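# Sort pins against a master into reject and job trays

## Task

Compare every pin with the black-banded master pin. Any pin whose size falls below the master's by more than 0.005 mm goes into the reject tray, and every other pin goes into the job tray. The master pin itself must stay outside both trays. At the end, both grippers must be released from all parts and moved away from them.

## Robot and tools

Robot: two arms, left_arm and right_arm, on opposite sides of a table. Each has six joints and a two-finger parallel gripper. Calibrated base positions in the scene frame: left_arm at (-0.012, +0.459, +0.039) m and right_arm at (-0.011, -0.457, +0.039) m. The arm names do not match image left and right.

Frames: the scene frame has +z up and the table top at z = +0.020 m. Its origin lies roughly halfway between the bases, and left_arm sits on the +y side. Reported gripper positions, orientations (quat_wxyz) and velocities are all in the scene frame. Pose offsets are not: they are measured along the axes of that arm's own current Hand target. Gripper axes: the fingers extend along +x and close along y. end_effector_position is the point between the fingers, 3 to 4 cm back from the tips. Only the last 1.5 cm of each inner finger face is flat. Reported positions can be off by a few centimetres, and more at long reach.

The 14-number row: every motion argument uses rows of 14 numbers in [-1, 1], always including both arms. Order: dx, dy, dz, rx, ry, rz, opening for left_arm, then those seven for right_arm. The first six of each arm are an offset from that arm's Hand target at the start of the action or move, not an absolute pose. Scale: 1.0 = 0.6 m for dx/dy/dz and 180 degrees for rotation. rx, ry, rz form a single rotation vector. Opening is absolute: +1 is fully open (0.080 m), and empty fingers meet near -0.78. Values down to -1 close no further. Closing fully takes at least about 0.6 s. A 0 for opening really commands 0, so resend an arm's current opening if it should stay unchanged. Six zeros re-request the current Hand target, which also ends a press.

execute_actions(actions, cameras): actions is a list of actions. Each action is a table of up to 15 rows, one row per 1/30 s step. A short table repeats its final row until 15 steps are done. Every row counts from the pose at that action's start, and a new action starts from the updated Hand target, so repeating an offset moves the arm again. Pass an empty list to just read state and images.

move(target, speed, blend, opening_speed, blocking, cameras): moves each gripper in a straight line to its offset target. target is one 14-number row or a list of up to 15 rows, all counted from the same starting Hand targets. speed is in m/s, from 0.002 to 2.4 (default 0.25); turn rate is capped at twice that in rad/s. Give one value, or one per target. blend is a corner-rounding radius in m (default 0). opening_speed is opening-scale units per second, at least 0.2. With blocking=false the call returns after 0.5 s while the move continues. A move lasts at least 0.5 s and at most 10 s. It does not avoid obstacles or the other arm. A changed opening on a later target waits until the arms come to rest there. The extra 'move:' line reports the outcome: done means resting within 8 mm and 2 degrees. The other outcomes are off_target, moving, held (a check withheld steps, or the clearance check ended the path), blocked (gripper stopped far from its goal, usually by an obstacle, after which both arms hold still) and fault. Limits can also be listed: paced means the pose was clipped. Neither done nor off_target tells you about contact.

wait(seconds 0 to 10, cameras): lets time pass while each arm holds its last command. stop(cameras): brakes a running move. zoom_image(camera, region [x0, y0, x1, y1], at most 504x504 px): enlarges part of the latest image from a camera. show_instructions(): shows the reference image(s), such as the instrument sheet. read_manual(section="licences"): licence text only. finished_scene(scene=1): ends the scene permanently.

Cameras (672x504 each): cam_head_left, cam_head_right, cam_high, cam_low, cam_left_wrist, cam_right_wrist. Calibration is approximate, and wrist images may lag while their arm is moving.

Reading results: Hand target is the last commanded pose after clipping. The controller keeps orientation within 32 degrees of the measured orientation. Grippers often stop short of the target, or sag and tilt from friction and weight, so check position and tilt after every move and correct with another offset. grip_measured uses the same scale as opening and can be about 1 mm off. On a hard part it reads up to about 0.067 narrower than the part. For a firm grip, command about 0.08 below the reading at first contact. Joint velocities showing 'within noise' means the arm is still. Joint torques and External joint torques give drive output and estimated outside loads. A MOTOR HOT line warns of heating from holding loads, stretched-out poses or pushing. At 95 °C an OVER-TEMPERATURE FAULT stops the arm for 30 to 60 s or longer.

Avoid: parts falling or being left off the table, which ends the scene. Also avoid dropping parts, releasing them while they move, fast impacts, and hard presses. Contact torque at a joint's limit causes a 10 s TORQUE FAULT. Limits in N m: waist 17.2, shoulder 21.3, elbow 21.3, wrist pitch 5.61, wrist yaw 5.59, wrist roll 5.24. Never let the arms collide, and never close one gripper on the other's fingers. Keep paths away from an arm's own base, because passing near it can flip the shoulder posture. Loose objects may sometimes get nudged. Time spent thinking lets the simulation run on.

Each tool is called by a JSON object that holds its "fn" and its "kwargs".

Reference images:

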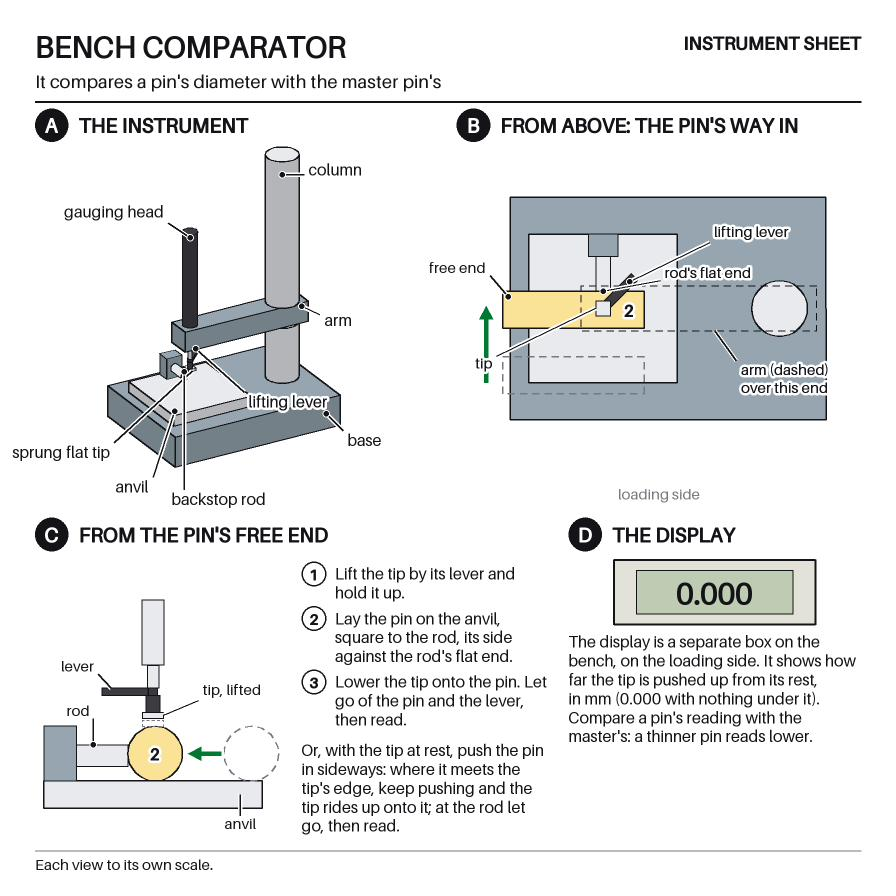

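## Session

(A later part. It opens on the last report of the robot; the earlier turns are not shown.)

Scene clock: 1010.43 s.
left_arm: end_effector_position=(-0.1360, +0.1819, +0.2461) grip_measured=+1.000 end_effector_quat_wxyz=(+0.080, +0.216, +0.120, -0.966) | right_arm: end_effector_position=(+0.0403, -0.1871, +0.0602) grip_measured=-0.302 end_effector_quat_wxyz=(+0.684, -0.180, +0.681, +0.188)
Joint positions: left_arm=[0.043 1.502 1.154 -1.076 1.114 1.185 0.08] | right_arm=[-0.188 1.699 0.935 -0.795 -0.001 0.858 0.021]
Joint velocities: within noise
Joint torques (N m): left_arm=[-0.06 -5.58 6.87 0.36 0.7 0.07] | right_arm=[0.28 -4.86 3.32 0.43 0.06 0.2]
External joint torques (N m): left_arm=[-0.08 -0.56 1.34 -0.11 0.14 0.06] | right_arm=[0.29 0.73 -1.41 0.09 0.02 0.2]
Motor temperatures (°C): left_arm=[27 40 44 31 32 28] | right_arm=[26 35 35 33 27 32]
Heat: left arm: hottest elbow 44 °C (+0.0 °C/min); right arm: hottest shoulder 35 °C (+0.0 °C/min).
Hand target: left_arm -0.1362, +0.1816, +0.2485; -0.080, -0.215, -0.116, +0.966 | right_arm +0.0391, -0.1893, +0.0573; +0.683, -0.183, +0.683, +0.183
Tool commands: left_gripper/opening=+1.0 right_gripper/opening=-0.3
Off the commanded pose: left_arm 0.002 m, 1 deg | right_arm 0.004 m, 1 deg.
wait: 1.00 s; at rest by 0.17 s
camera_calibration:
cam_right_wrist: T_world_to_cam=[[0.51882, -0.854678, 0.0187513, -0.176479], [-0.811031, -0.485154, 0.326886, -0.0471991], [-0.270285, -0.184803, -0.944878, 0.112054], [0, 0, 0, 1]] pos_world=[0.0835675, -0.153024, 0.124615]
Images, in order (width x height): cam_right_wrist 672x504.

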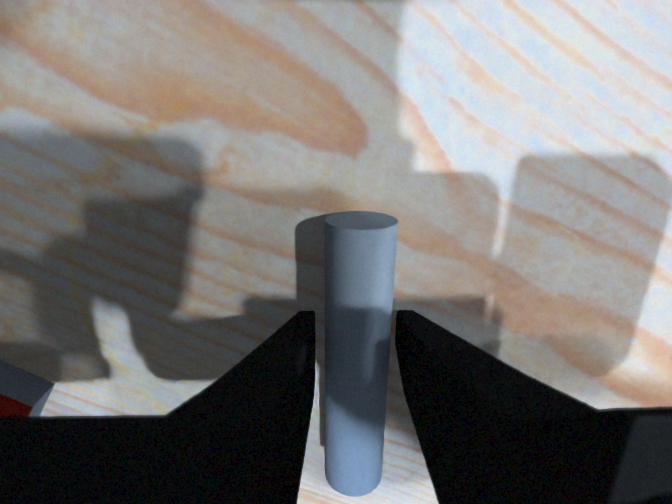

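{"fn": "move", "kwargs": {"target": [[0,0,0,0,0,0,1,-0.002,0,0,0,0,0,-0.05],[0,0,0,0,0,0,1,-0.09,0,0,0,0,0,-0.05]], "speed": [0.03,0.1], "opening_speed": 0.2, "cameras": ["cam_right_wrist"]}}

Scene clock: 1018.03 s.
left_arm: end_effector_position=(-0.1360, +0.1819, +0.2461) grip_measured=+1.000 end_effector_quat_wxyz=(+0.080, +0.216, +0.120, -0.966) | right_arm: end_effector_position=(+0.0389, -0.1941, +0.1038) grip_measured=-0.053 end_effector_quat_wxyz=(+0.678, -0.193, +0.688, +0.175)
Joint positions: left_arm=[0.043 1.502 1.154 -1.076 1.114 1.185 0.08] | right_arm=[-0.188 1.632 1.051 -1.019 -0.001 0.858 0.033]
Joint velocities: within noise
Joint torques (N m): left_arm=[-0.01 -5.57 6.82 0.37 0.7 0.07] | right_arm=[0.38 -7.28 6.02 0.29 0.04 0.18]
External joint torques (N m): left_arm=[0 -0.52 1.31 -0.1 0.13 0.06] | right_arm=[0.38 -1.82 1 0.03 0.01 0.18]
Motor temperatures (°C): left_arm=[27 40 44 31 32 28] | right_arm=[26 36 34 32 27 32]
Heat: left arm: hottest elbow 44 °C (+0.0 °C/min); right arm: hottest shoulder 36 °C (+2.0 °C/min).
Hand target: left_arm -0.1362, +0.1816, +0.2485; -0.080, -0.215, -0.116, +0.966 | right_arm +0.0391, -0.1893, +0.1113; +0.683, -0.183, +0.683, +0.183
Off the commanded pose: left_arm 0.002 m, 1 deg | right_arm 0.009 m, 2 deg.
move: off_target (right_arm)
camera_calibration:
cam_right_wrist: T_world_to_cam=[[0.51903, -0.853346, 0.0490704, -0.185451], [-0.80847, -0.471479, 0.352256, -0.0660508], [-0.277461, -0.222504, -0.934616, 0.143533], [0, 0, 0, 1]] pos_world=[0.0826798, -0.157459, 0.166516]
Images, in order (width x height): cam_right_wrist 672x504.

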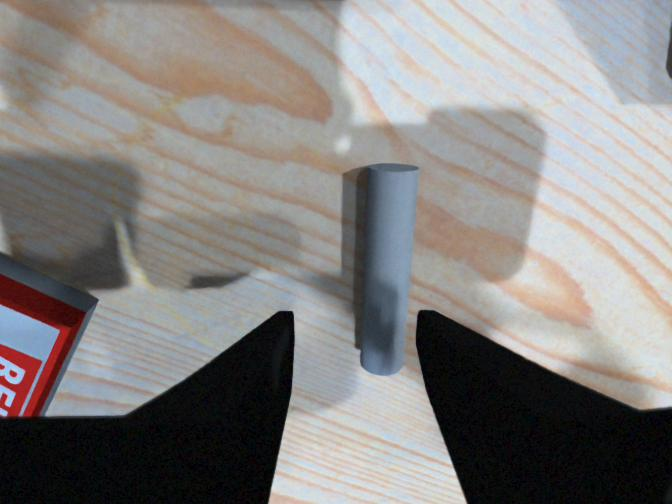

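{"fn": "move", "kwargs": {"target": [[0,0,0,0,0,0,1,-0.02,-0.018,-0.08,0,-0.12,0,-0.1],[0,0,0,0,0,0,1,0.0417,-0.0355,-0.1477,0,-0.25,0,-0.1]], "speed": 0.25, "blend": [0.02,0], "cameras": ["cam_right_wrist"]}}

Scene clock: 1036.40 s.
left_arm: end_effector_position=(-0.1360, +0.1819, +0.2461) grip_measured=+1.000 end_effector_quat_wxyz=(+0.080, +0.216, +0.120, -0.966) | right_arm: end_effector_position=(-0.0282, -0.2504, +0.0878) grip_measured=-0.097 end_effector_quat_wxyz=(+0.890, -0.096, +0.374, +0.241)
Joint positions: left_arm=[0.043 1.502 1.154 -1.076 1.114 1.185 0.08] | right_arm=[0.616 1.435 0.599 -0.816 0.774 1.7 0.031]
Joint velocities: within noise
Joint torques (N m): left_arm=[-0.01 -5.57 6.86 0.36 0.71 0.06] | right_arm=[0.31 -2.47 3.02 0.18 0.67 0.23]
External joint torques (N m): left_arm=[-0.01 -0.58 1.37 -0.12 0.14 0.05] | right_arm=[0.31 0.91 -1.32 0.02 0.22 0.23]
Motor temperatures (°C): left_arm=[27 40 44 31 32 28] | right_arm=[26 39 35 32 27 32]
Heat: left arm: hottest elbow 44 °C (+0.0 °C/min); right arm: hottest shoulder 39 °C (+5.1 °C/min).
Hand target: left_arm -0.1362, +0.1816, +0.2485; -0.080, -0.215, -0.116, +0.966 | right_arm -0.0270, -0.2520, +0.0864; +0.892, -0.099, +0.370, +0.239
Off the commanded pose: left_arm 0.002 m, 1 deg | right_arm 0.003 m, 1 deg.
move: done
camera_calibration:
cam_right_wrist: T_world_to_cam=[[0.49554, -0.868212, 0.0254421, -0.200175], [-0.781312, -0.458355, -0.42363, -0.0690475], [0.379462, 0.190047, -0.905478, 0.216674], [0, 0, 0, 1]] pos_world=[-0.0369726, -0.246621, 0.172036]
Images, in order (width x height): cam_right_wrist 672x504.

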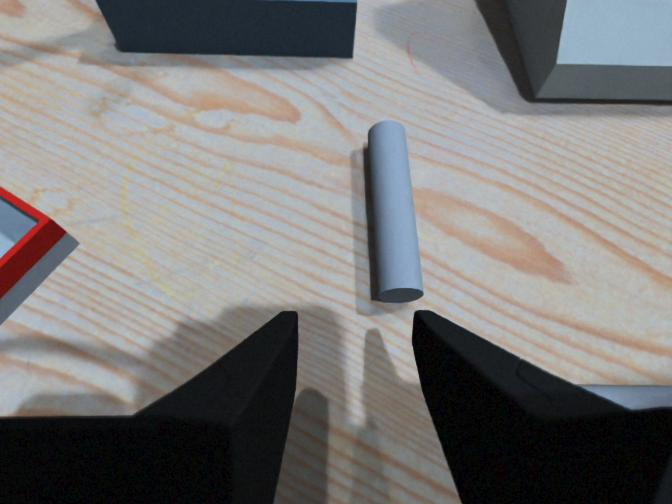

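{"fn": "wait", "kwargs": {"seconds": 0.5, "cameras": ["cam_right_wrist"]}}

Scene clock: 1048.73 s.
left_arm: end_effector_position=(-0.1360, +0.1819, +0.2461) grip_measured=+1.000 end_effector_quat_wxyz=(+0.080, +0.216, +0.120, -0.966) | right_arm: end_effector_position=(-0.0282, -0.2504, +0.0877) grip_measured=-0.097 end_effector_quat_wxyz=(+0.890, -0.096, +0.374, +0.241)
Joint positions: left_arm=[0.043 1.502 1.154 -1.076 1.114 1.185 0.08] | right_arm=[0.616 1.436 0.599 -0.816 0.774 1.701 0.031]
Joint velocities: within noise
Joint torques (N m): left_arm=[-0.04 -5.63 6.81 0.37 0.69 0.08] | right_arm=[0.33 -2.41 3 0.18 0.68 0.25]
External joint torques (N m): left_arm=[-0.03 -0.64 1.33 -0.1 0.12 0.07] | right_arm=[0.34 0.95 -1.29 0.03 0.22 0.25]
Motor temperatures (°C): left_arm=[27 40 45 31 32 28] | right_arm=[26 37 35 32 28 32]
Heat: left arm: hottest elbow 45 °C (+1.0 °C/min); right arm: hottest shoulder 37 °C (+3.0 °C/min).
Hand target: left_arm -0.1362, +0.1816, +0.2485; -0.080, -0.215, -0.116, +0.966 | right_arm -0.0270, -0.2520, +0.0863; +0.892, -0.099, +0.370, +0.239
Tool commands: left_gripper/opening=+1.0 right_gripper/opening=-0.1
Off the commanded pose: left_arm 0.002 m, 1 deg | right_arm 0.002 m, 1 deg.
wait: 0.50 s; at rest from the start
camera_calibration:
cam_right_wrist: T_world_to_cam=[[0.495279, -0.868358, 0.0255468, -0.200236], [-0.78143, -0.458161, -0.423623, -0.0690476], [0.379561, 0.189848, -0.905478, 0.216539], [0, 0, 0, 1]] pos_world=[-0.0369728, -0.246621, 0.171936]
Images, in order (width x height): cam_right_wrist 672x504.

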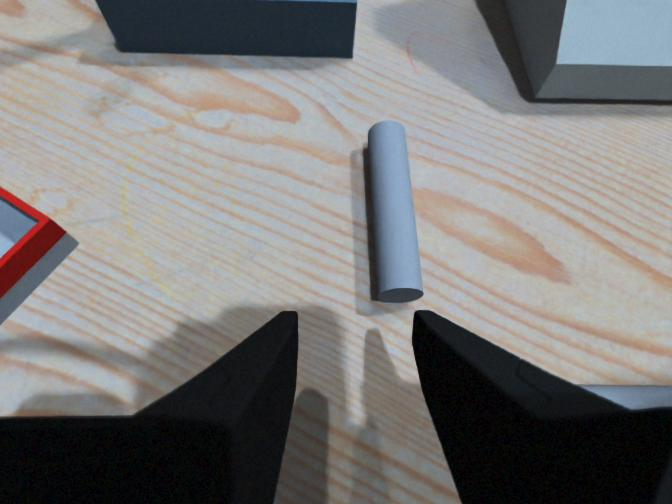

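{"fn": "move", "kwargs": {"target": [[0,0,0,0,0,0,1,0,-0.0315,0,0,0,0,-0.1],[0,0,0,0,0,0,1,0.0725,-0.0315,-0.002,0,0,0,-0.1]], "speed": 0.12, "cameras": ["cam_right_wrist"]}}

Scene clock: 1063.70 s.
left_arm: end_effector_position=(-0.1360, +0.1819, +0.2461) grip_measured=+1.000 end_effector_quat_wxyz=(+0.080, +0.216, +0.120, -0.966) | right_arm: end_effector_position=(+0.0066, -0.2515, +0.0569) grip_measured=-0.097 end_effector_quat_wxyz=(+0.892, -0.094, +0.372, +0.241)
Joint positions: left_arm=[0.043 1.502 1.154 -1.076 1.114 1.185 0.08] | right_arm=[0.455 1.415 0.422 -0.499 0.781 1.476 0.031]
Joint velocities: within noise
Joint torques (N m): left_arm=[-0.07 -5.59 6.84 0.37 0.69 0.08] | right_arm=[-0.31 -1.98 2.56 0.83 0.47 -0.15]
External joint torques (N m): left_arm=[-0.04 -0.59 1.34 -0.1 0.13 0.07] | right_arm=[-0.31 1.02 -1.57 0.43 0.01 -0.16]
Motor temperatures (°C): left_arm=[27 40 45 31 32 28] | right_arm=[26 36 34 32 28 32]
Heat: left arm: hottest elbow 45 °C (+1.0 °C/min); right arm: hottest shoulder 36 °C (+2.0 °C/min).
Hand target: left_arm -0.1362, +0.1816, +0.2485; -0.080, -0.215, -0.116, +0.966 | right_arm +0.0083, -0.2535, +0.0547; +0.892, -0.099, +0.370, +0.239
Off the commanded pose: left_arm 0.002 m, 1 deg | right_arm 0.003 m, 1 deg.
move: done
camera_calibration:
cam_right_wrist: T_world_to_cam=[[0.494088, -0.869141, 0.0217097, -0.217672], [-0.780411, -0.454376, -0.429536, -0.054149], [0.383192, 0.195286, -0.902789, 0.176855], [0, 0, 0, 1]] pos_world=[-0.00247874, -0.248329, 0.141129]
Images, in order (width x height): cam_right_wrist 672x504.

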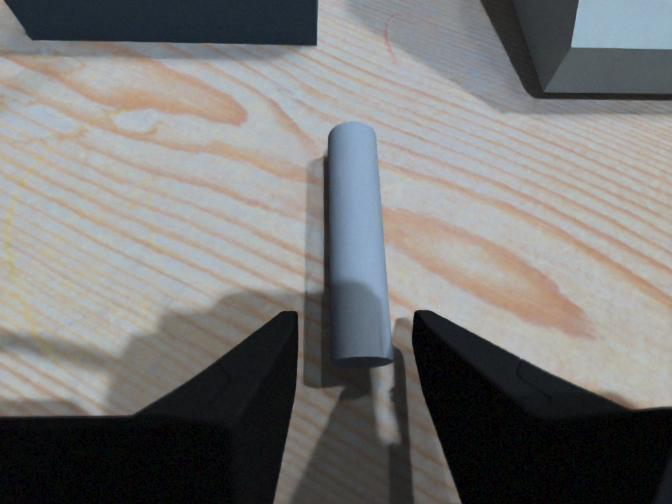

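{"fn": "move", "kwargs": {"target": [[0,0,0,0,0,0,1,0.0175,-0.0015,-0.0008,0,0,0,-0.1],[0,0,0,0,0,0,1,0.0175,-0.0015,-0.0008,0,0,0,-0.53]], "speed": 0.06, "opening_speed": 0.5, "cameras": ["cam_right_wrist"]}}

Scene clock: 1072.60 s.
left_arm: end_effector_position=(-0.1360, +0.1819, +0.2461) grip_measured=+1.000 end_effector_quat_wxyz=(+0.080, +0.216, +0.120, -0.966) | right_arm: end_effector_position=(+0.0134, -0.2482, +0.0498) grip_measured=-0.470 end_effector_quat_wxyz=(+0.892, -0.092, +0.370, +0.241)
Joint positions: left_arm=[0.043 1.502 1.154 -1.076 1.114 1.185 0.08] | right_arm=[0.412 1.436 0.396 -0.407 0.78 1.416 0.014]
Joint velocities: within noise
Joint torques (N m): left_arm=[0 -5.57 6.86 0.37 0.7 0.07] | right_arm=[-0.2 -1.82 2.28 0.87 0.39 -0.17]
External joint torques (N m): left_arm=[0 -0.57 1.38 -0.1 0.14 0.06] | right_arm=[-0.2 1.22 -1.77 0.41 -0.07 -0.17]
Motor temperatures (°C): left_arm=[27 40 45 31 32 28] | right_arm=[26 35 34 32 28 32]
Heat: left arm: hottest elbow 45 °C (+1.0 °C/min); right arm: hottest shoulder 35 °C (+0.0 °C/min).
Hand target: left_arm -0.1362, +0.1816, +0.2485; -0.080, -0.215, -0.116, +0.966 | right_arm +0.0149, -0.2508, +0.0469; +0.892, -0.099, +0.370, +0.239
Off the commanded pose: left_arm 0.002 m, 1 deg | right_arm 0.004 m, 1 deg.
move: done
camera_calibration:
cam_right_wrist: T_world_to_cam=[[0.493748, -0.869372, 0.0201293, -0.217931], [-0.779647, -0.452806, -0.432571, -0.0498133], [0.38518, 0.197888, -0.901375, 0.16784], [0, 0, 0, 1]] pos_world=[0.00411818, -0.245233, 0.134125]
Images, in order (width x height): cam_right_wrist 672x504.

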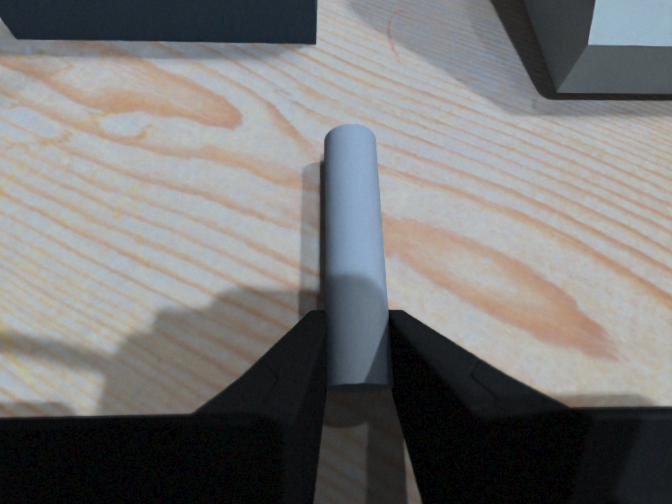

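{"fn": "move", "kwargs": {"target": [[0,0,0,0,0,0,1,-0.118,0,0.118,0,-0.003,0,-0.53],[0,0,0,0,0,0,1,-0.008,0.0438,0.2347,0,-0.003,0,-0.53],[0,0,0,0,0,0,1,0.0802,0.0853,0.2472,0,-0.003,0,-0.53],[0,0,0,0,0,0,1,0.1136,0.0853,0.2139,0,-0.003,0,-0.53]], "speed": [0.15,0.25,0.15,0.05], "blend": [0.02,0.02,0,0], "cameras": ["cam_right_wrist","cam_low"]}}

Scene clock: 1089.30 s.
left_arm: end_effector_position=(-0.1360, +0.1819, +0.2461) grip_measured=+1.000 end_effector_quat_wxyz=(+0.080, +0.216, +0.120, -0.966) | right_arm: end_effector_position=(+0.1088, -0.1351, +0.0933) grip_measured=-0.470 end_effector_quat_wxyz=(+0.894, -0.092, +0.365, +0.242)
Joint positions: left_arm=[0.043 1.502 1.154 -1.076 1.114 1.185 0.08] | right_arm=[-0.101 1.611 0.733 -0.147 0.615 0.776 0.014]
Joint velocities: within noise
Joint torques (N m): left_arm=[0.01 -5.57 6.8 0.37 0.7 0.06] | right_arm=[-0.22 -4.42 3.42 1.53 0.38 -0.17]
External joint torques (N m): left_arm=[0.03 -0.58 1.3 -0.11 0.14 0.05] | right_arm=[-0.22 0.91 -1.62 0.51 0.06 -0.17]
Motor temperatures (°C): left_arm=[27 40 45 31 32 28] | right_arm=[26 34 34 32 28 32]
Heat: left arm: hottest elbow 45 °C (+1.0 °C/min); right arm: hottest shoulder 34 °C (-4.0 °C/min).
Hand target: left_arm -0.1362, +0.1816, +0.2485; -0.080, -0.215, -0.116, +0.966 | right_arm +0.1097, -0.1370, +0.0894; +0.894, -0.098, +0.366, +0.239
Off the commanded pose: left_arm 0.002 m, 1 deg | right_arm 0.004 m, 1 deg.
move: done
camera_calibration:
cam_right_wrist: T_world_to_cam=[[0.493807, -0.869277, 0.0226575, -0.167751], [-0.774877, -0.451707, -0.442183, 0.0951234], [0.394614, 0.200796, -0.896639, 0.14683], [0, 0, 0, 1]] pos_world=[0.0986045, -0.132337, 0.177516]
Images, in order (width x height): cam_low 672x504, cam_right_wrist 672x504.

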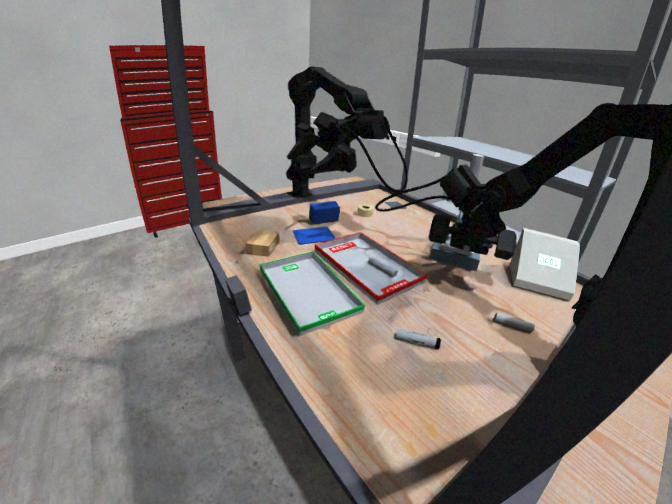

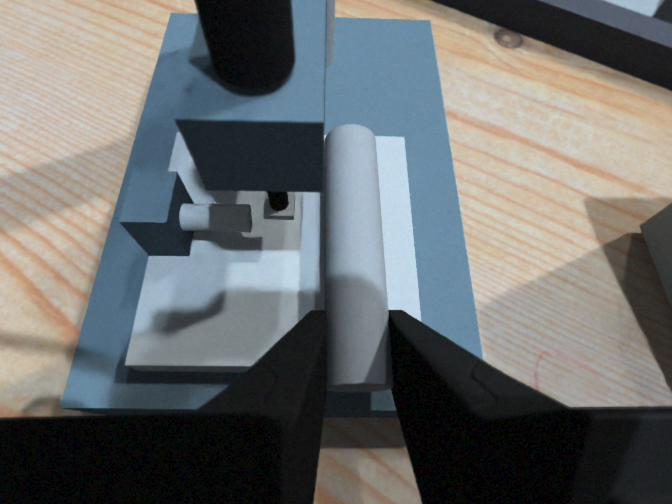

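Push and check.

{"fn": "move", "kwargs": {"target": [0,0,0,0,0,0,1,0,0.0533,0,0,0,0,-0.53], "speed": 0.035, "cameras": ["cam_right_wrist"]}}

Scene clock: 1093.83 s.
left_arm: end_effector_position=(-0.1360, +0.1819, +0.2461) grip_measured=+1.000 end_effector_quat_wxyz=(+0.080, +0.216, +0.120, -0.966) | right_arm: end_effector_position=(+0.0985, -0.1143, +0.0925) grip_measured=-0.470 end_effector_quat_wxyz=(+0.898, -0.097, +0.360, +0.234)
Joint positions: left_arm=[0.043 1.502 1.154 -1.076 1.114 1.185 0.08] | right_arm=[-0.05 1.7 0.831 -0.201 0.66 0.832 0.014]
Joint velocities: within noise
Joint torques (N m): left_arm=[0 -5.59 6.85 0.37 0.7 0.07] | right_arm=[1 -4.08 5.78 1.1 -0.13 0.21]
External joint torques (N m): left_arm=[0.03 -0.59 1.37 -0.09 0.13 0.06] | right_arm=[0.98 1.89 0.78 0.15 -0.48 0.21]
Motor temperatures (°C): left_arm=[27 40 45 31 32 28] | right_arm=[26 34 34 33 28 32]
Heat: left arm: hottest elbow 45 °C (+1.0 °C/min); right arm: hottest shoulder 34 °C (-5.0 °C/min).
Hand target: left_arm -0.1362, +0.1816, +0.2485; -0.080, -0.215, -0.116, +0.966 | right_arm +0.0937, -0.1093, +0.0893; +0.894, -0.098, +0.366, +0.239
Off the commanded pose: left_arm 0.002 m, 1 deg | right_arm 0.008 m, 1 deg.
move: done
camera_calibration:
cam_right_wrist: T_world_to_cam=[[0.48351, -0.874403, 0.0404756, -0.145788], [-0.773172, -0.448299, -0.44859, 0.0969643], [0.410393, 0.185603, -0.892821, 0.142263], [0, 0, 0, 1]] pos_world=[0.0870763, -0.110413, 0.176414]
Images, in order (width x height): cam_right_wrist 672x504.

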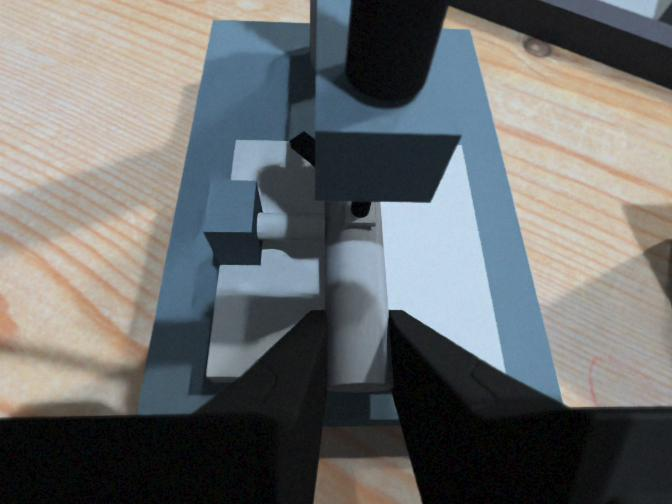

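Identical. Release, read.

{"fn": "move", "kwargs": {"target": [[0,0,0,0,0,0,1,-0.0018,-0.007,0.0018,0,0,0,-0.53],[0,0,0,0,0,0,1,-0.0018,-0.007,0.0018,0,0,0,-0.2],[0,0,0,0,0,0,1,-0.085,-0.007,0.0018,0,0,0,-0.05],[0,0,0,0,0,0,1,-0.170,-0.217,-0.032,0,0,0,-0.05]], "speed": [0.03,0.05,0.08,0.25], "opening_speed": 0.35, "cameras": ["cam_right_wrist"]}}

{"fn": "zoom_image", "kwargs": {"camera": "cam_right_wrist", "region": [430, 80, 670, 260]}}

Scene clock: 1107.27 s.
left_arm: end_effector_position=(-0.1360, +0.1819, +0.2461) grip_measured=+1.000 end_effector_quat_wxyz=(+0.080, +0.216, +0.120, -0.966) | right_arm: end_effector_position=(+0.0841, -0.2632, +0.1483) grip_measured=-0.053 end_effector_quat_wxyz=(+0.894, -0.097, +0.366, +0.238)
Joint positions: left_arm=[0.043 1.502 1.154 -1.076 1.114 1.185 0.08] | right_arm=[-0.013 0.919 0.525 -0.698 0.661 0.872 0.033]
Joint velocities: within noise
Joint torques (N m): left_arm=[-0.07 -5.62 6.86 0.37 0.7 0.06] | right_arm=[0.01 -2.19 4.15 0.97 0.3 -0.14]
External joint torques (N m): left_arm=[-0.1 -0.62 1.39 -0.1 0.14 0.05] | right_arm=[0.02 -0.67 -1.67 0.06 -0.06 -0.15]
Motor temperatures (°C): left_arm=[27 40 45 31 32 28] | right_arm=[26 35 35 33 28 32]
Heat: left arm: hottest elbow 45 °C (+0.0 °C/min); right arm: hottest shoulder 35 °C (-2.0 °C/min).
Hand target: left_arm -0.1362, +0.1816, +0.2485; -0.080, -0.215, -0.116, +0.966 | right_arm +0.0841, -0.2651, +0.1472; +0.894, -0.098, +0.366, +0.239
Off the commanded pose: left_arm 0.002 m, 1 deg | right_arm 0.002 m, 0 deg.
move: done; target 3's new opening was sent with right_arm's hand 0.011 m and 2 deg from that target
camera_calibration:
cam_right_wrist: T_world_to_cam=[[0.491329, -0.870379, 0.032184, -0.26971], [-0.775441, -0.453964, -0.438872, 0.0413722], [0.396595, 0.190674, -0.897973, 0.228943], [0, 0, 0, 1]] pos_world=[0.0738003, -0.259622, 0.232422]
Images, in order (width x height): cam_right_wrist 672x504.

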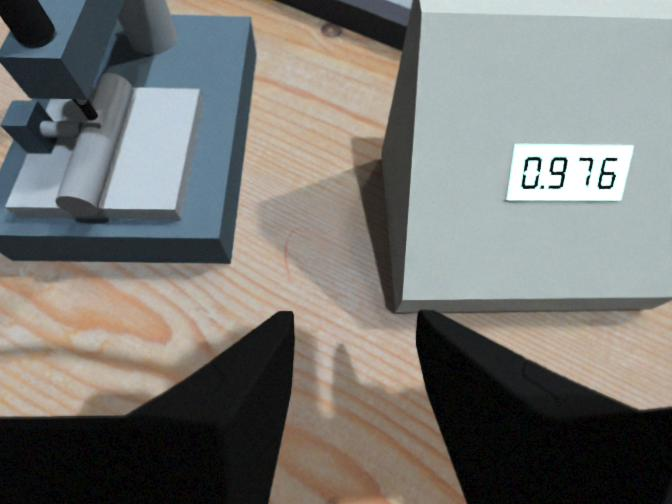

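Scaled by 2.100 from the camera's 672x504 image, which has a finer 960x720 frame.

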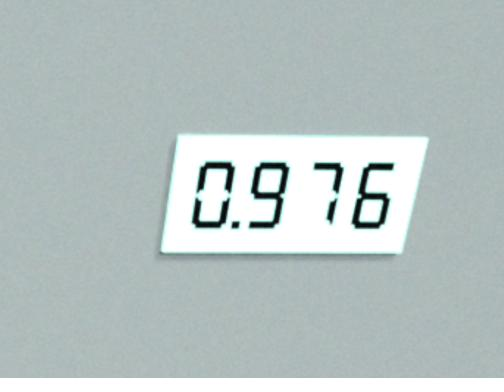

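{"fn": "move", "kwargs": {"target": [[0,0,0,0,0,0,1,0.0857,0.2,0.034,0,0,0,-0.1],[0,0,0,0,0,0,1,0.1712,0.2,0.0323,0,0,0,-0.1]], "speed": [0.25,0.08], "cameras": ["cam_right_wrist"]}}

{"fn": "move", "kwargs": {"target": [[0,0,0,0,0,0,1,0.001,0.0,-0.001,0,0,0,-0.53],[0,0,0,0,0,0,1,0,-0.05,0.0024,0,0,0,-0.53],[0,0,0,0,0,0,1,-0.0705,-0.055,0.071,0,0,0,-0.53],[0,0,0,0,0,0,1,-0.228,0.0073,-0.036,-0.126,0,0.129,-0.53],[0,0,0,0,0,0,1,-0.370,0.338,-0.294,-0.272,0,0.278,-0.53]], "speed": [0.03,0.06,0.2,0.25,0.25], "blend": [0,0,0.02,0.03,0], "opening_speed": 0.5, "cameras": ["cam_right_wrist","cam_low","cam_head_right"]}}

Scene clock: 1132.93 s.
left_arm: end_effector_position=(-0.1360, +0.1819, +0.2461) grip_measured=+1.000 end_effector_quat_wxyz=(+0.080, +0.216, +0.120, -0.966) | right_arm: end_effector_position=(+0.0986, -0.1158, +0.0936) grip_measured=-0.097 end_effector_quat_wxyz=(+0.895, -0.092, +0.364, +0.241)
Joint positions: left_arm=[0.043 1.502 1.154 -1.076 1.114 1.185 0.08] | right_arm=[-0.058 1.68 0.813 -0.183 0.639 0.821 0.031]
Joint velocities: within noise
Joint torques (N m): left_arm=[0 -5.57 6.82 0.36 0.7 0.07] | right_arm=[-0.14 -4.87 3.33 1.41 0.26 -0.16]
External joint torques (N m): left_arm=[0 -0.5 1.28 -0.12 0.13 0.05] | right_arm=[-0.16 0.92 -1.68 0.44 -0.07 -0.16]
Motor temperatures (°C): left_arm=[27 40 45 31 32 28] | right_arm=[26 34 35 33 27 32]
Heat: left arm: hottest elbow 45 °C (+0.0 °C/min); right arm: hottest elbow 35 °C (+1.0 °C/min).
Hand target: left_arm -0.1362, +0.1816, +0.2485; -0.080, -0.215, -0.116, +0.966 | right_arm +0.0994, -0.1178, +0.0890; +0.894, -0.098, +0.366, +0.239
Off the commanded pose: left_arm 0.002 m, 1 deg | right_arm 0.005 m, 1 deg.
move: done
camera_calibration:
cam_right_wrist: T_world_to_cam=[[0.492728, -0.869894, 0.0224564, -0.145955], [-0.774396, -0.450114, -0.444645, 0.0963513], [0.396901, 0.201699, -0.895426, 0.146962], [0, 0, 0, 1]] pos_world=[0.0882006, -0.113238, 0.177713]
Images, in order (width x height): cam_right_wrist 672x504.

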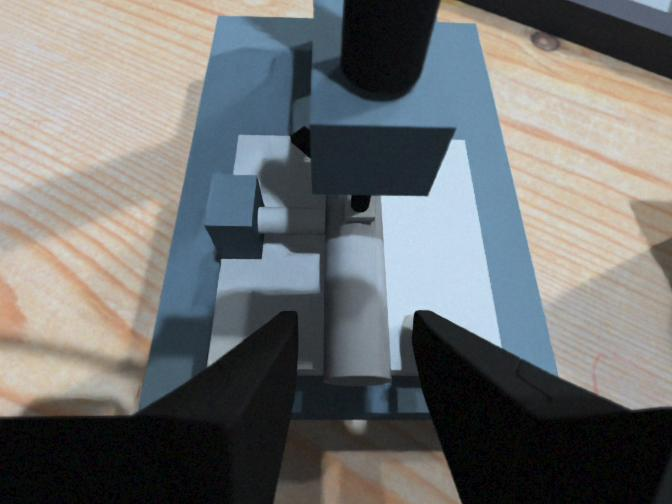

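Scene clock: 1137.83 s.
left_arm: end_effector_position=(-0.1360, +0.1819, +0.2461) grip_measured=+1.000 end_effector_quat_wxyz=(+0.080, +0.216, +0.120, -0.966) | right_arm: end_effector_position=(-0.2412, -0.0889, +0.1119) grip_measured=-0.471 end_effector_quat_wxyz=(+0.595, -0.299, +0.248, +0.704)
Joint positions: left_arm=[0.043 1.502 1.154 -1.076 1.114 1.185 0.08] | right_arm=[0.678 1.796 1.021 -0.091 0.352 0.376 0.014]
Joint velocities: within noise
Joint torques (N m): left_arm=[-0.02 -5.58 6.81 0.37 0.71 0.06] | right_arm=[0.16 -6.88 7.33 1.89 0.14 -0.16]
External joint torques (N m): left_arm=[-0.02 -0.53 1.28 -0.11 0.14 0.05] | right_arm=[0.21 0.36 1.7 0.63 -0.04 -0.16]
Motor temperatures (°C): left_arm=[27 40 45 31 32 28] | right_arm=[26 34 35 33 27 32]
Heat: left arm: hottest elbow 45 °C (+0.0 °C/min); right arm: hottest elbow 35 °C (+1.0 °C/min).
Hand target: left_arm -0.1362, +0.1816, +0.2485; -0.080, -0.215, -0.116, +0.966 | right_arm -0.2462, -0.0830, +0.1188; +0.595, -0.289, +0.244, +0.709
Off the commanded pose: left_arm 0.002 m, 1 deg | right_arm 0.010 m, 1 deg.
move: off_target (right_arm)
camera_calibration:
cam_right_wrist: T_world_to_cam=[[0.985637, 0.163748, 0.0413096, 0.253066], [0.165847, -0.892405, -0.419652, 0.0382372], [-0.0318522, 0.420476, -0.906744, 0.21015], [0, 0, 0, 1]] pos_world=[-0.249079, -0.0956789, 0.196145]
Images, in order (width x height): cam_head_right 672x504, cam_low 672x504, cam_right_wrist 672x504.

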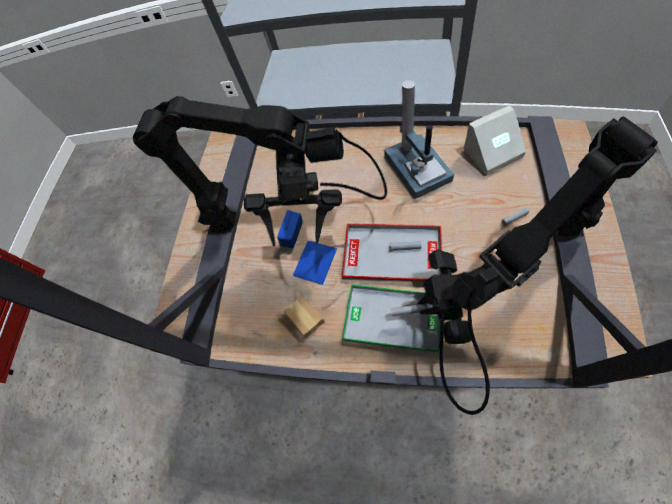

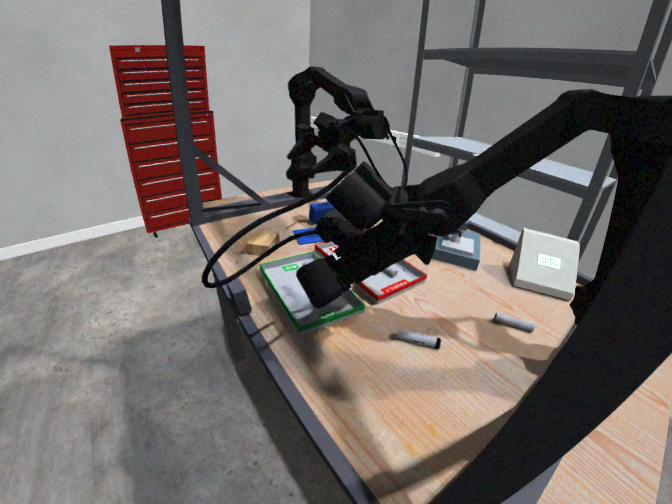

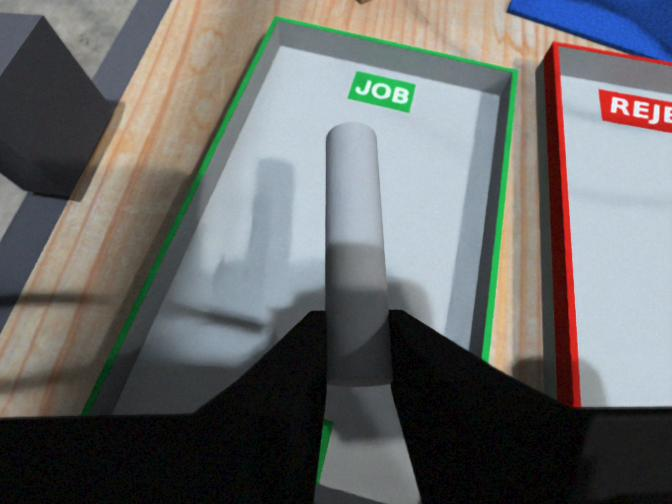

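{"fn": "move", "kwargs": {"target": [[0,0,0,0,0,0,1,0.082,-0.001,-0.0767,0,0,0,-0.53],[0,0,0,0,0,0,1,0.082,-0.001,-0.0767,0,0,0,-0.1]], "speed": 0.08, "opening_speed": 0.3, "cameras": ["cam_right_wrist"]}}

Scene clock: 1176.23 s.
left_arm: end_effector_position=(-0.1360, +0.1819, +0.2461) grip_measured=+1.000 end_effector_quat_wxyz=(+0.080, +0.216, +0.120, -0.966) | right_arm: end_effector_position=(-0.2490, -0.0786, +0.0584) grip_measured=-0.104 end_effector_quat_wxyz=(+0.595, -0.281, +0.243, +0.712)
Joint positions: left_arm=[0.043 1.502 1.154 -1.076 1.114 1.185 0.08] | right_arm=[0.676 1.961 0.956 0.181 0.349 0.372 0.03]
Joint velocities: within noise
Joint torques (N m): left_arm=[-0.01 -5.57 6.84 0.38 0.71 0.06] | right_arm=[-0.23 -6.52 3.28 1.62 0.1 -0.15]
External joint torques (N m): left_arm=[-0.01 -0.51 1.36 -0.08 0.15 0.05] | right_arm=[-0.16 1.08 -1.58 0.36 -0.07 -0.16]
Motor temperatures (°C): left_arm=[27 40 45 31 32 28] | right_arm=[26 37 42 37 27 32]
Heat: left arm: hottest elbow 45 °C (+0.0 °C/min); right arm: hottest elbow 42 °C (+7.1 °C/min).
Hand target: left_arm -0.1362, +0.1816, +0.2485; -0.080, -0.215, -0.116, +0.966 | right_arm -0.2463, -0.0800, +0.0515; +0.595, -0.289, +0.244, +0.709
Off the commanded pose: left_arm 0.002 m, 1 deg | right_arm 0.008 m, 1 deg.
move: done
camera_calibration:
cam_right_wrist: T_world_to_cam=[[0.985924, 0.165771, 0.0217602, 0.262664], [0.157605, -0.878033, -0.451907, 0.0271755], [-0.055807, 0.448975, -0.8918, 0.152433], [0, 0, 0, 1]] pos_world=[-0.254743, -0.0881198, 0.142505]
Images, in order (width x height): cam_right_wrist 672x504.

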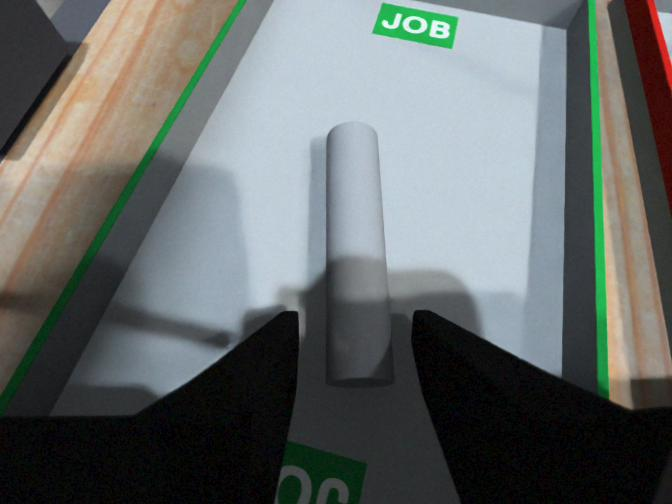

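{"fn": "move", "kwargs": {"target": [[0,0,0,0,0,0,1,-0.1,0,0,0,0,0,-0.1],[0,0,0,0,0,0,1,-0.16,-0.02,0.04,0,0,0,-0.1],[0,0,0,0,0,0,1,-0.4397,-0.367,-0.224,-0.1058,0.2507,0.0437,0]], "speed": [0.1,0.2,0.25], "blend": [0,0.02,0]}}

Scene clock: 1187.57 s.
left_arm: end_effector_position=(-0.1360, +0.1819, +0.2461) grip_measured=+1.000 end_effector_quat_wxyz=(+0.080, +0.216, +0.120, -0.966) | right_arm: end_effector_position=(+0.0189, -0.3210, +0.1369) grip_measured=-0.003 end_effector_quat_wxyz=(+0.349, -0.613, +0.359, +0.611)
Joint positions: left_arm=[0.043 1.502 1.154 -1.076 1.114 1.185 0.08] | right_arm=[-0.216 1.059 0.748 -1.274 -0.001 -0.737 0.035]
Joint velocities: within noise
Joint torques (N m): left_arm=[0.01 -5.54 6.82 0.37 0.69 0.07] | right_arm=[-0.31 -2.42 5.28 0.31 -0.01 -0.2]
External joint torques (N m): left_arm=[0.03 -0.49 1.3 -0.1 0.13 0.06] | right_arm=[-0.32 -0.66 0.03 0.02 0.03 -0.2]
Motor temperatures (°C): left_arm=[27 40 45 31 32 28] | right_arm=[26 38 39 37 27 32]
Heat: left arm: hottest elbow 45 °C (+0.0 °C/min); right arm: hottest elbow 39 °C (+4.0 °C/min).
Hand target: left_arm -0.1362, +0.1816, +0.2485; -0.080, -0.215, -0.116, +0.966 | right_arm +0.0198, -0.3201, +0.1397; -0.353, +0.613, -0.353, -0.612
Off the commanded pose: left_arm 0.002 m, 1 deg | right_arm 0.003 m, 1 deg.
move: done
camera_calibration:
cam_right_wrist: T_world_to_cam=[[0.856599, 0.515661, 0.0181998, 0.152254], [0.479222, -0.808153, 0.342396, -0.284775], [0.191268, -0.284574, -0.93938, 0.112602], [0, 0, 0, 1]] pos_world=[-0.0154875, -0.27661, 0.20051]

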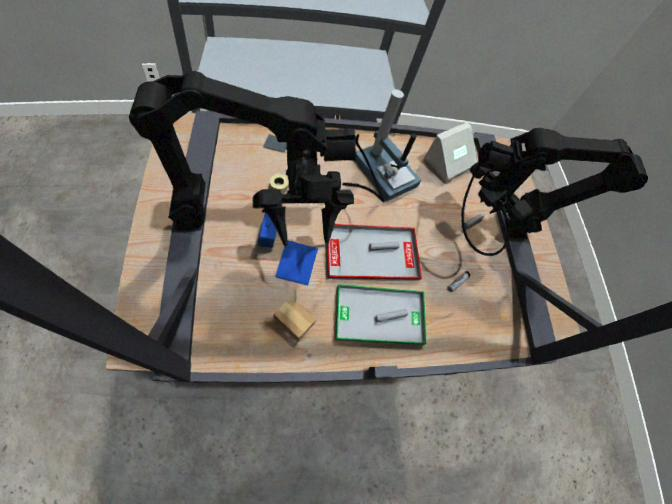

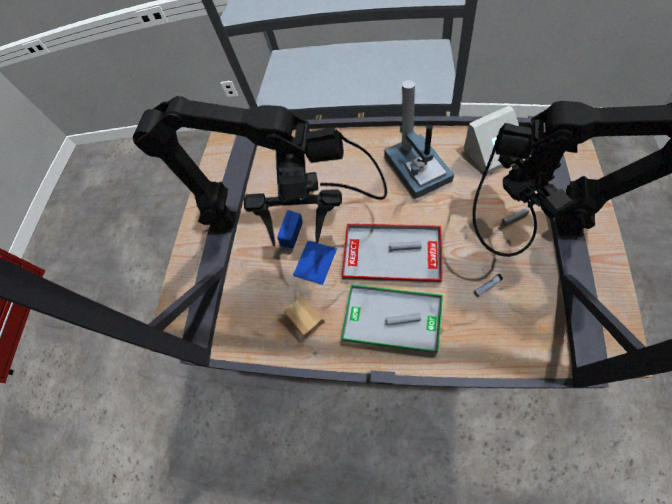

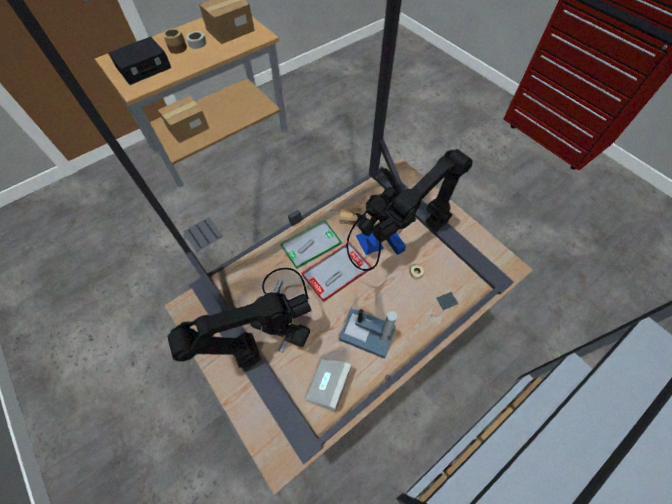

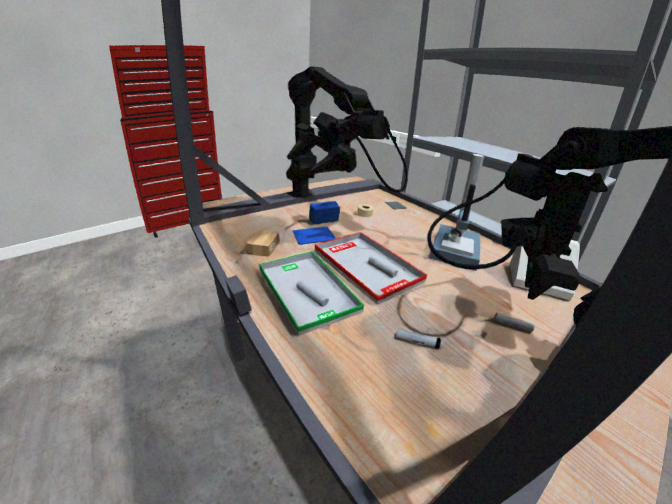

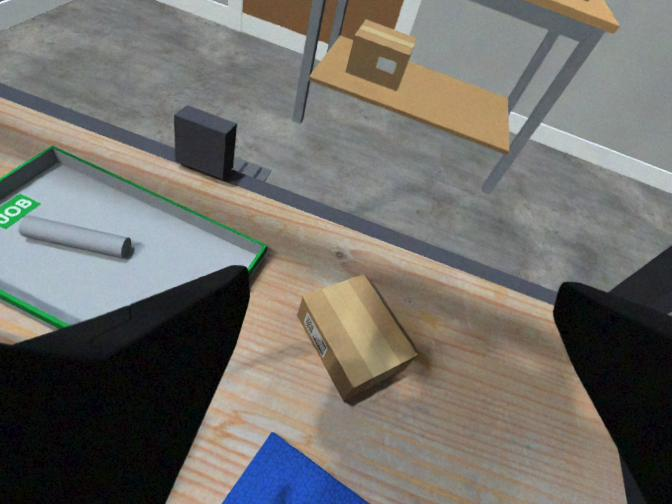

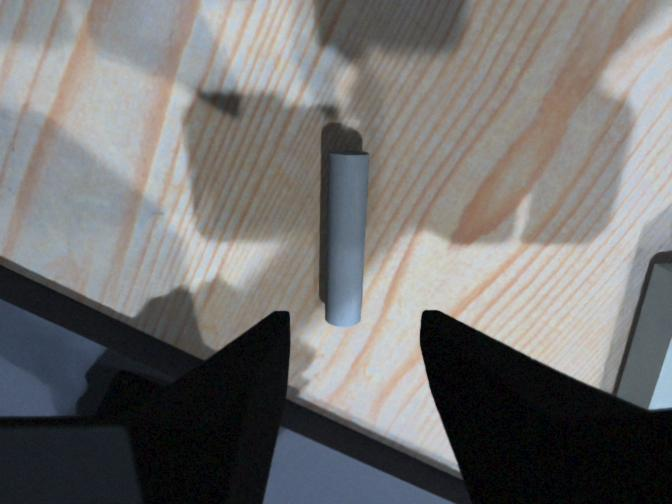

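{"fn": "move", "kwargs": {"target": [0,0,0,0,0,0,1,0.12,-0.002,-0.005,0,0,0,-0.05], "speed": 0.12, "cameras": ["cam_right_wrist"]}}

Scene clock: 1208.57 s.
left_arm: end_effector_position=(-0.1360, +0.1819, +0.2461) grip_measured=+1.000 end_effector_quat_wxyz=(+0.080, +0.216, +0.120, -0.966) | right_arm: end_effector_position=(+0.0222, -0.3200, +0.0702) grip_measured=-0.047 end_effector_quat_wxyz=(+0.357, -0.611, +0.351, +0.613)
Joint positions: left_arm=[0.043 1.502 1.154 -1.076 1.114 1.185 0.08] | right_arm=[-0.237 1.115 0.505 -0.951 -0.001 -0.758 0.033]
Joint velocities: within noise
Joint torques (N m): left_arm=[-0.01 -5.57 6.81 0.37 0.7 0.08] | right_arm=[-0.16 -0.75 3.22 0.71 -0.02 -0.2]
External joint torques (N m): left_arm=[-0.03 -0.53 1.29 -0.1 0.14 0.06] | right_arm=[-0.16 1.11 -1.76 0.4 0.02 -0.2]
Motor temperatures (°C): left_arm=[27 40 45 31 32 28] | right_arm=[26 36 37 35 27 32]
Heat: left arm: hottest elbow 45 °C (+0.0 °C/min); right arm: hottest elbow 37 °C (-2.0 °C/min).
Hand target: left_arm -0.1362, +0.1816, +0.2485; -0.080, -0.215, -0.116, +0.966 | right_arm +0.0223, -0.3221, +0.0677; -0.353, +0.613, -0.353, -0.612
Off the commanded pose: left_arm 0.002 m, 1 deg | right_arm 0.003 m, 1 deg.
move: done
camera_calibration:
cam_right_wrist: T_world_to_cam=[[0.856475, 0.515063, 0.0340749, 0.1489], [0.477509, -0.81564, 0.326675, -0.263899], [0.196051, -0.263518, -0.944522, 0.0565192], [0, 0, 0, 1]] pos_world=[-0.0125957, -0.277046, 0.134519]
Images, in order (width x height): cam_right_wrist 672x504.

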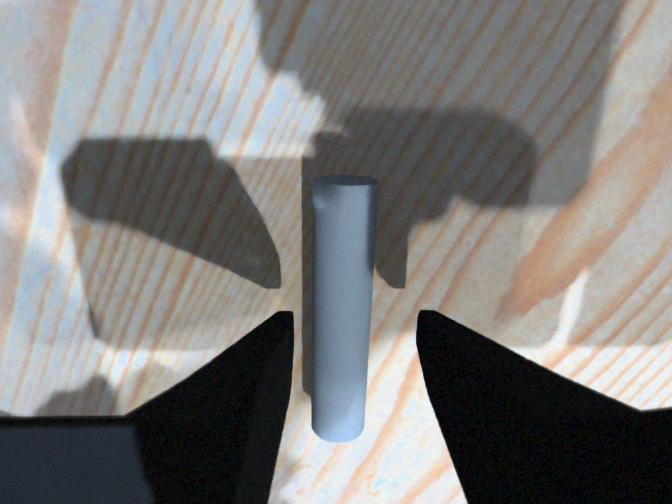

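{"fn": "move", "kwargs": {"target": [[0,0,0,0,0,0,1,0.0,0.005,0,0,0,0,-0.05],[0,0,0,0,0,0,1,0.020,0.005,0,0,0,0,-0.1],[0,0,0,0,0,0,1,0.020,0.005,0,0,0,0,-0.53],[0,0,0,0,0,0,1,-0.07,0.005,0,0,0,0,-0.53],[0,0,0,0,0,0,1,-0.07,-0.1285,0.18,0.5,0,0,-0.53],[0,0,0,0,0,0,1,0.017,-0.1285,0.18,0.5,0,0,-0.53]], "speed": [0.05,0.05,0.05,0.12,0.25,0.08], "blend": [0,0,0,0.01,0,0], "opening_speed": 0.6, "cameras": ["cam_right_wrist","cam_low"]}}

Scene clock: 1232.60 s.
left_arm: end_effector_position=(-0.1360, +0.1819, +0.2461) grip_measured=+1.000 end_effector_quat_wxyz=(+0.080, +0.216, +0.120, -0.966) | right_arm: end_effector_position=(+0.0360, -0.1883, +0.0606) grip_measured=-0.477 end_effector_quat_wxyz=(+0.684, -0.181, +0.682, +0.187)
Joint positions: left_arm=[0.043 1.502 1.154 -1.076 1.114 1.185 0.08] | right_arm=[-0.173 1.693 0.931 -0.8 0 0.872 0.014]
Joint velocities: within noise
Joint torques (N m): left_arm=[-0.07 -5.58 6.81 0.36 0.69 0.07] | right_arm=[0.13 -4.83 3.13 0.75 0.02 0.2]
External joint torques (N m): left_arm=[-0.05 -0.58 1.31 -0.11 0.13 0.05] | right_arm=[0.15 0.72 -1.53 0.44 -0.01 0.2]
Motor temperatures (°C): left_arm=[27 40 45 31 32 28] | right_arm=[26 35 37 33 27 32]
Heat: left arm: hottest elbow 45 °C (+0.0 °C/min); right arm: hottest elbow 37 °C (-6.0 °C/min).
Hand target: left_arm -0.1362, +0.1816, +0.2485; -0.080, -0.215, -0.116, +0.966 | right_arm +0.0350, -0.1900, +0.0575; +0.683, -0.183, +0.683, +0.183
Off the commanded pose: left_arm 0.002 m, 1 deg | right_arm 0.004 m, 1 deg.
move: done
camera_calibration:
cam_right_wrist: T_world_to_cam=[[0.51983, -0.853992, 0.0217976, -0.175458], [-0.810458, -0.484943, 0.328617, -0.051496], [-0.270065, -0.188491, -0.944212, 0.110323], [0, 0, 0, 1]] pos_world=[0.0792676, -0.154018, 0.124915]
Images, in order (width x height): cam_low 672x504, cam_right_wrist 672x504.

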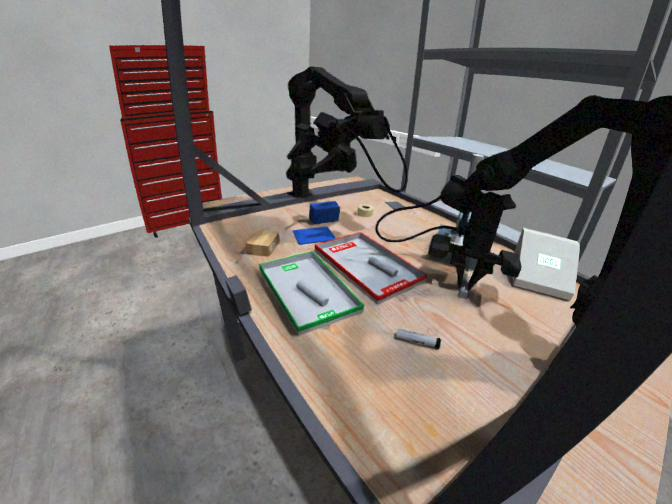

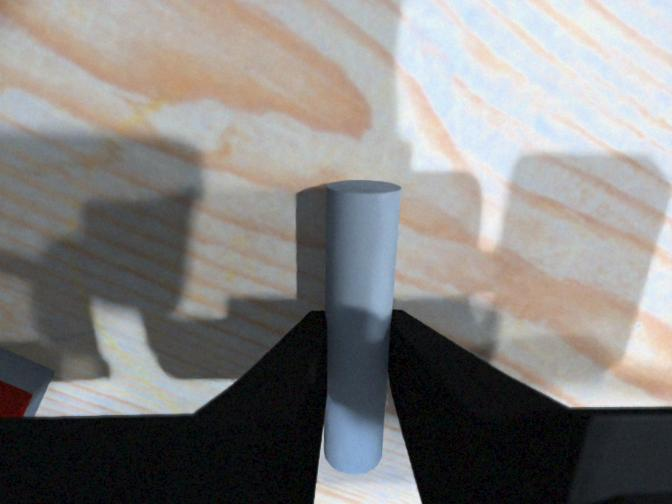

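{"fn": "move", "kwargs": {"target": [[0,0,0,0,0,0,1,0.003,0.0,0,0,0,0,-0.53],[0,0,0,0,0,0,1,0.003,0.0,0,0,0,0,0.1],[0,0,0,0,0,0,1,-0.09,0.006,0,0,0,0,0.1],[0,0,0,0,0,0,1,-0.0483,-0.0237,-0.1368,0,-0.25,0,-0.1]], "speed": [0.05,0.05,0.1,0.25], "opening_speed": 0.25, "cameras": ["cam_right_wrist"]}}

Scene clock: 1251.00 s.
left_arm: end_effector_position=(-0.1360, +0.1819, +0.2461) grip_measured=+1.000 end_effector_quat_wxyz=(+0.080, +0.216, +0.120, -0.966) | right_arm: end_effector_position=(-0.0300, -0.2419, +0.0878) grip_measured=-0.097 end_effector_quat_wxyz=(+0.890, -0.097, +0.374, +0.241)
Joint positions: left_arm=[0.043 1.502 1.154 -1.076 1.114 1.185 0.08] | right_arm=[0.599 1.464 0.623 -0.795 0.776 1.675 0.031]
Joint velocities: within noise
Joint torques (N m): left_arm=[-0.07 -5.59 6.84 0.37 0.71 0.07] | right_arm=[0.32 -2.63 2.99 0.2 0.69 0.22]
External joint torques (N m): left_arm=[-0.04 -0.56 1.31 -0.11 0.14 0.05] | right_arm=[0.31 0.94 -1.33 0.02 0.24 0.22]
Motor temperatures (°C): left_arm=[27 40 45 31 32 28] | right_arm=[26 36 36 33 27 32]
Heat: left arm: hottest elbow 45 °C (+0.0 °C/min); right arm: hottest shoulder 36 °C (-2.0 °C/min).
Hand target: left_arm -0.1362, +0.1816, +0.2485; -0.080, -0.215, -0.116, +0.966 | right_arm -0.0290, -0.2434, +0.0865; +0.892, -0.099, +0.370, +0.239
Off the commanded pose: left_arm 0.002 m, 1 deg | right_arm 0.002 m, 1 deg.
move: done
camera_calibration:
cam_right_wrist: T_world_to_cam=[[0.496559, -0.867611, 0.0260746, -0.19178], [-0.780259, -0.459323, -0.424522, -0.0666732], [0.380297, 0.190455, -0.905042, 0.215834], [0, 0, 0, 1]] pos_world=[-0.0388733, -0.238122, 0.172036]
Images, in order (width x height): cam_right_wrist 672x504.

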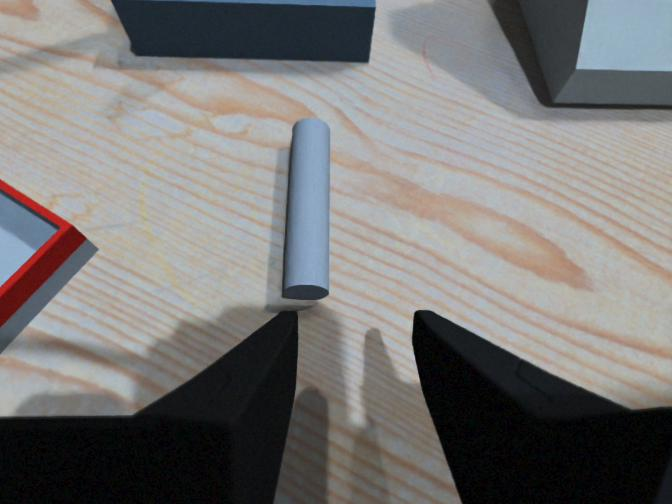

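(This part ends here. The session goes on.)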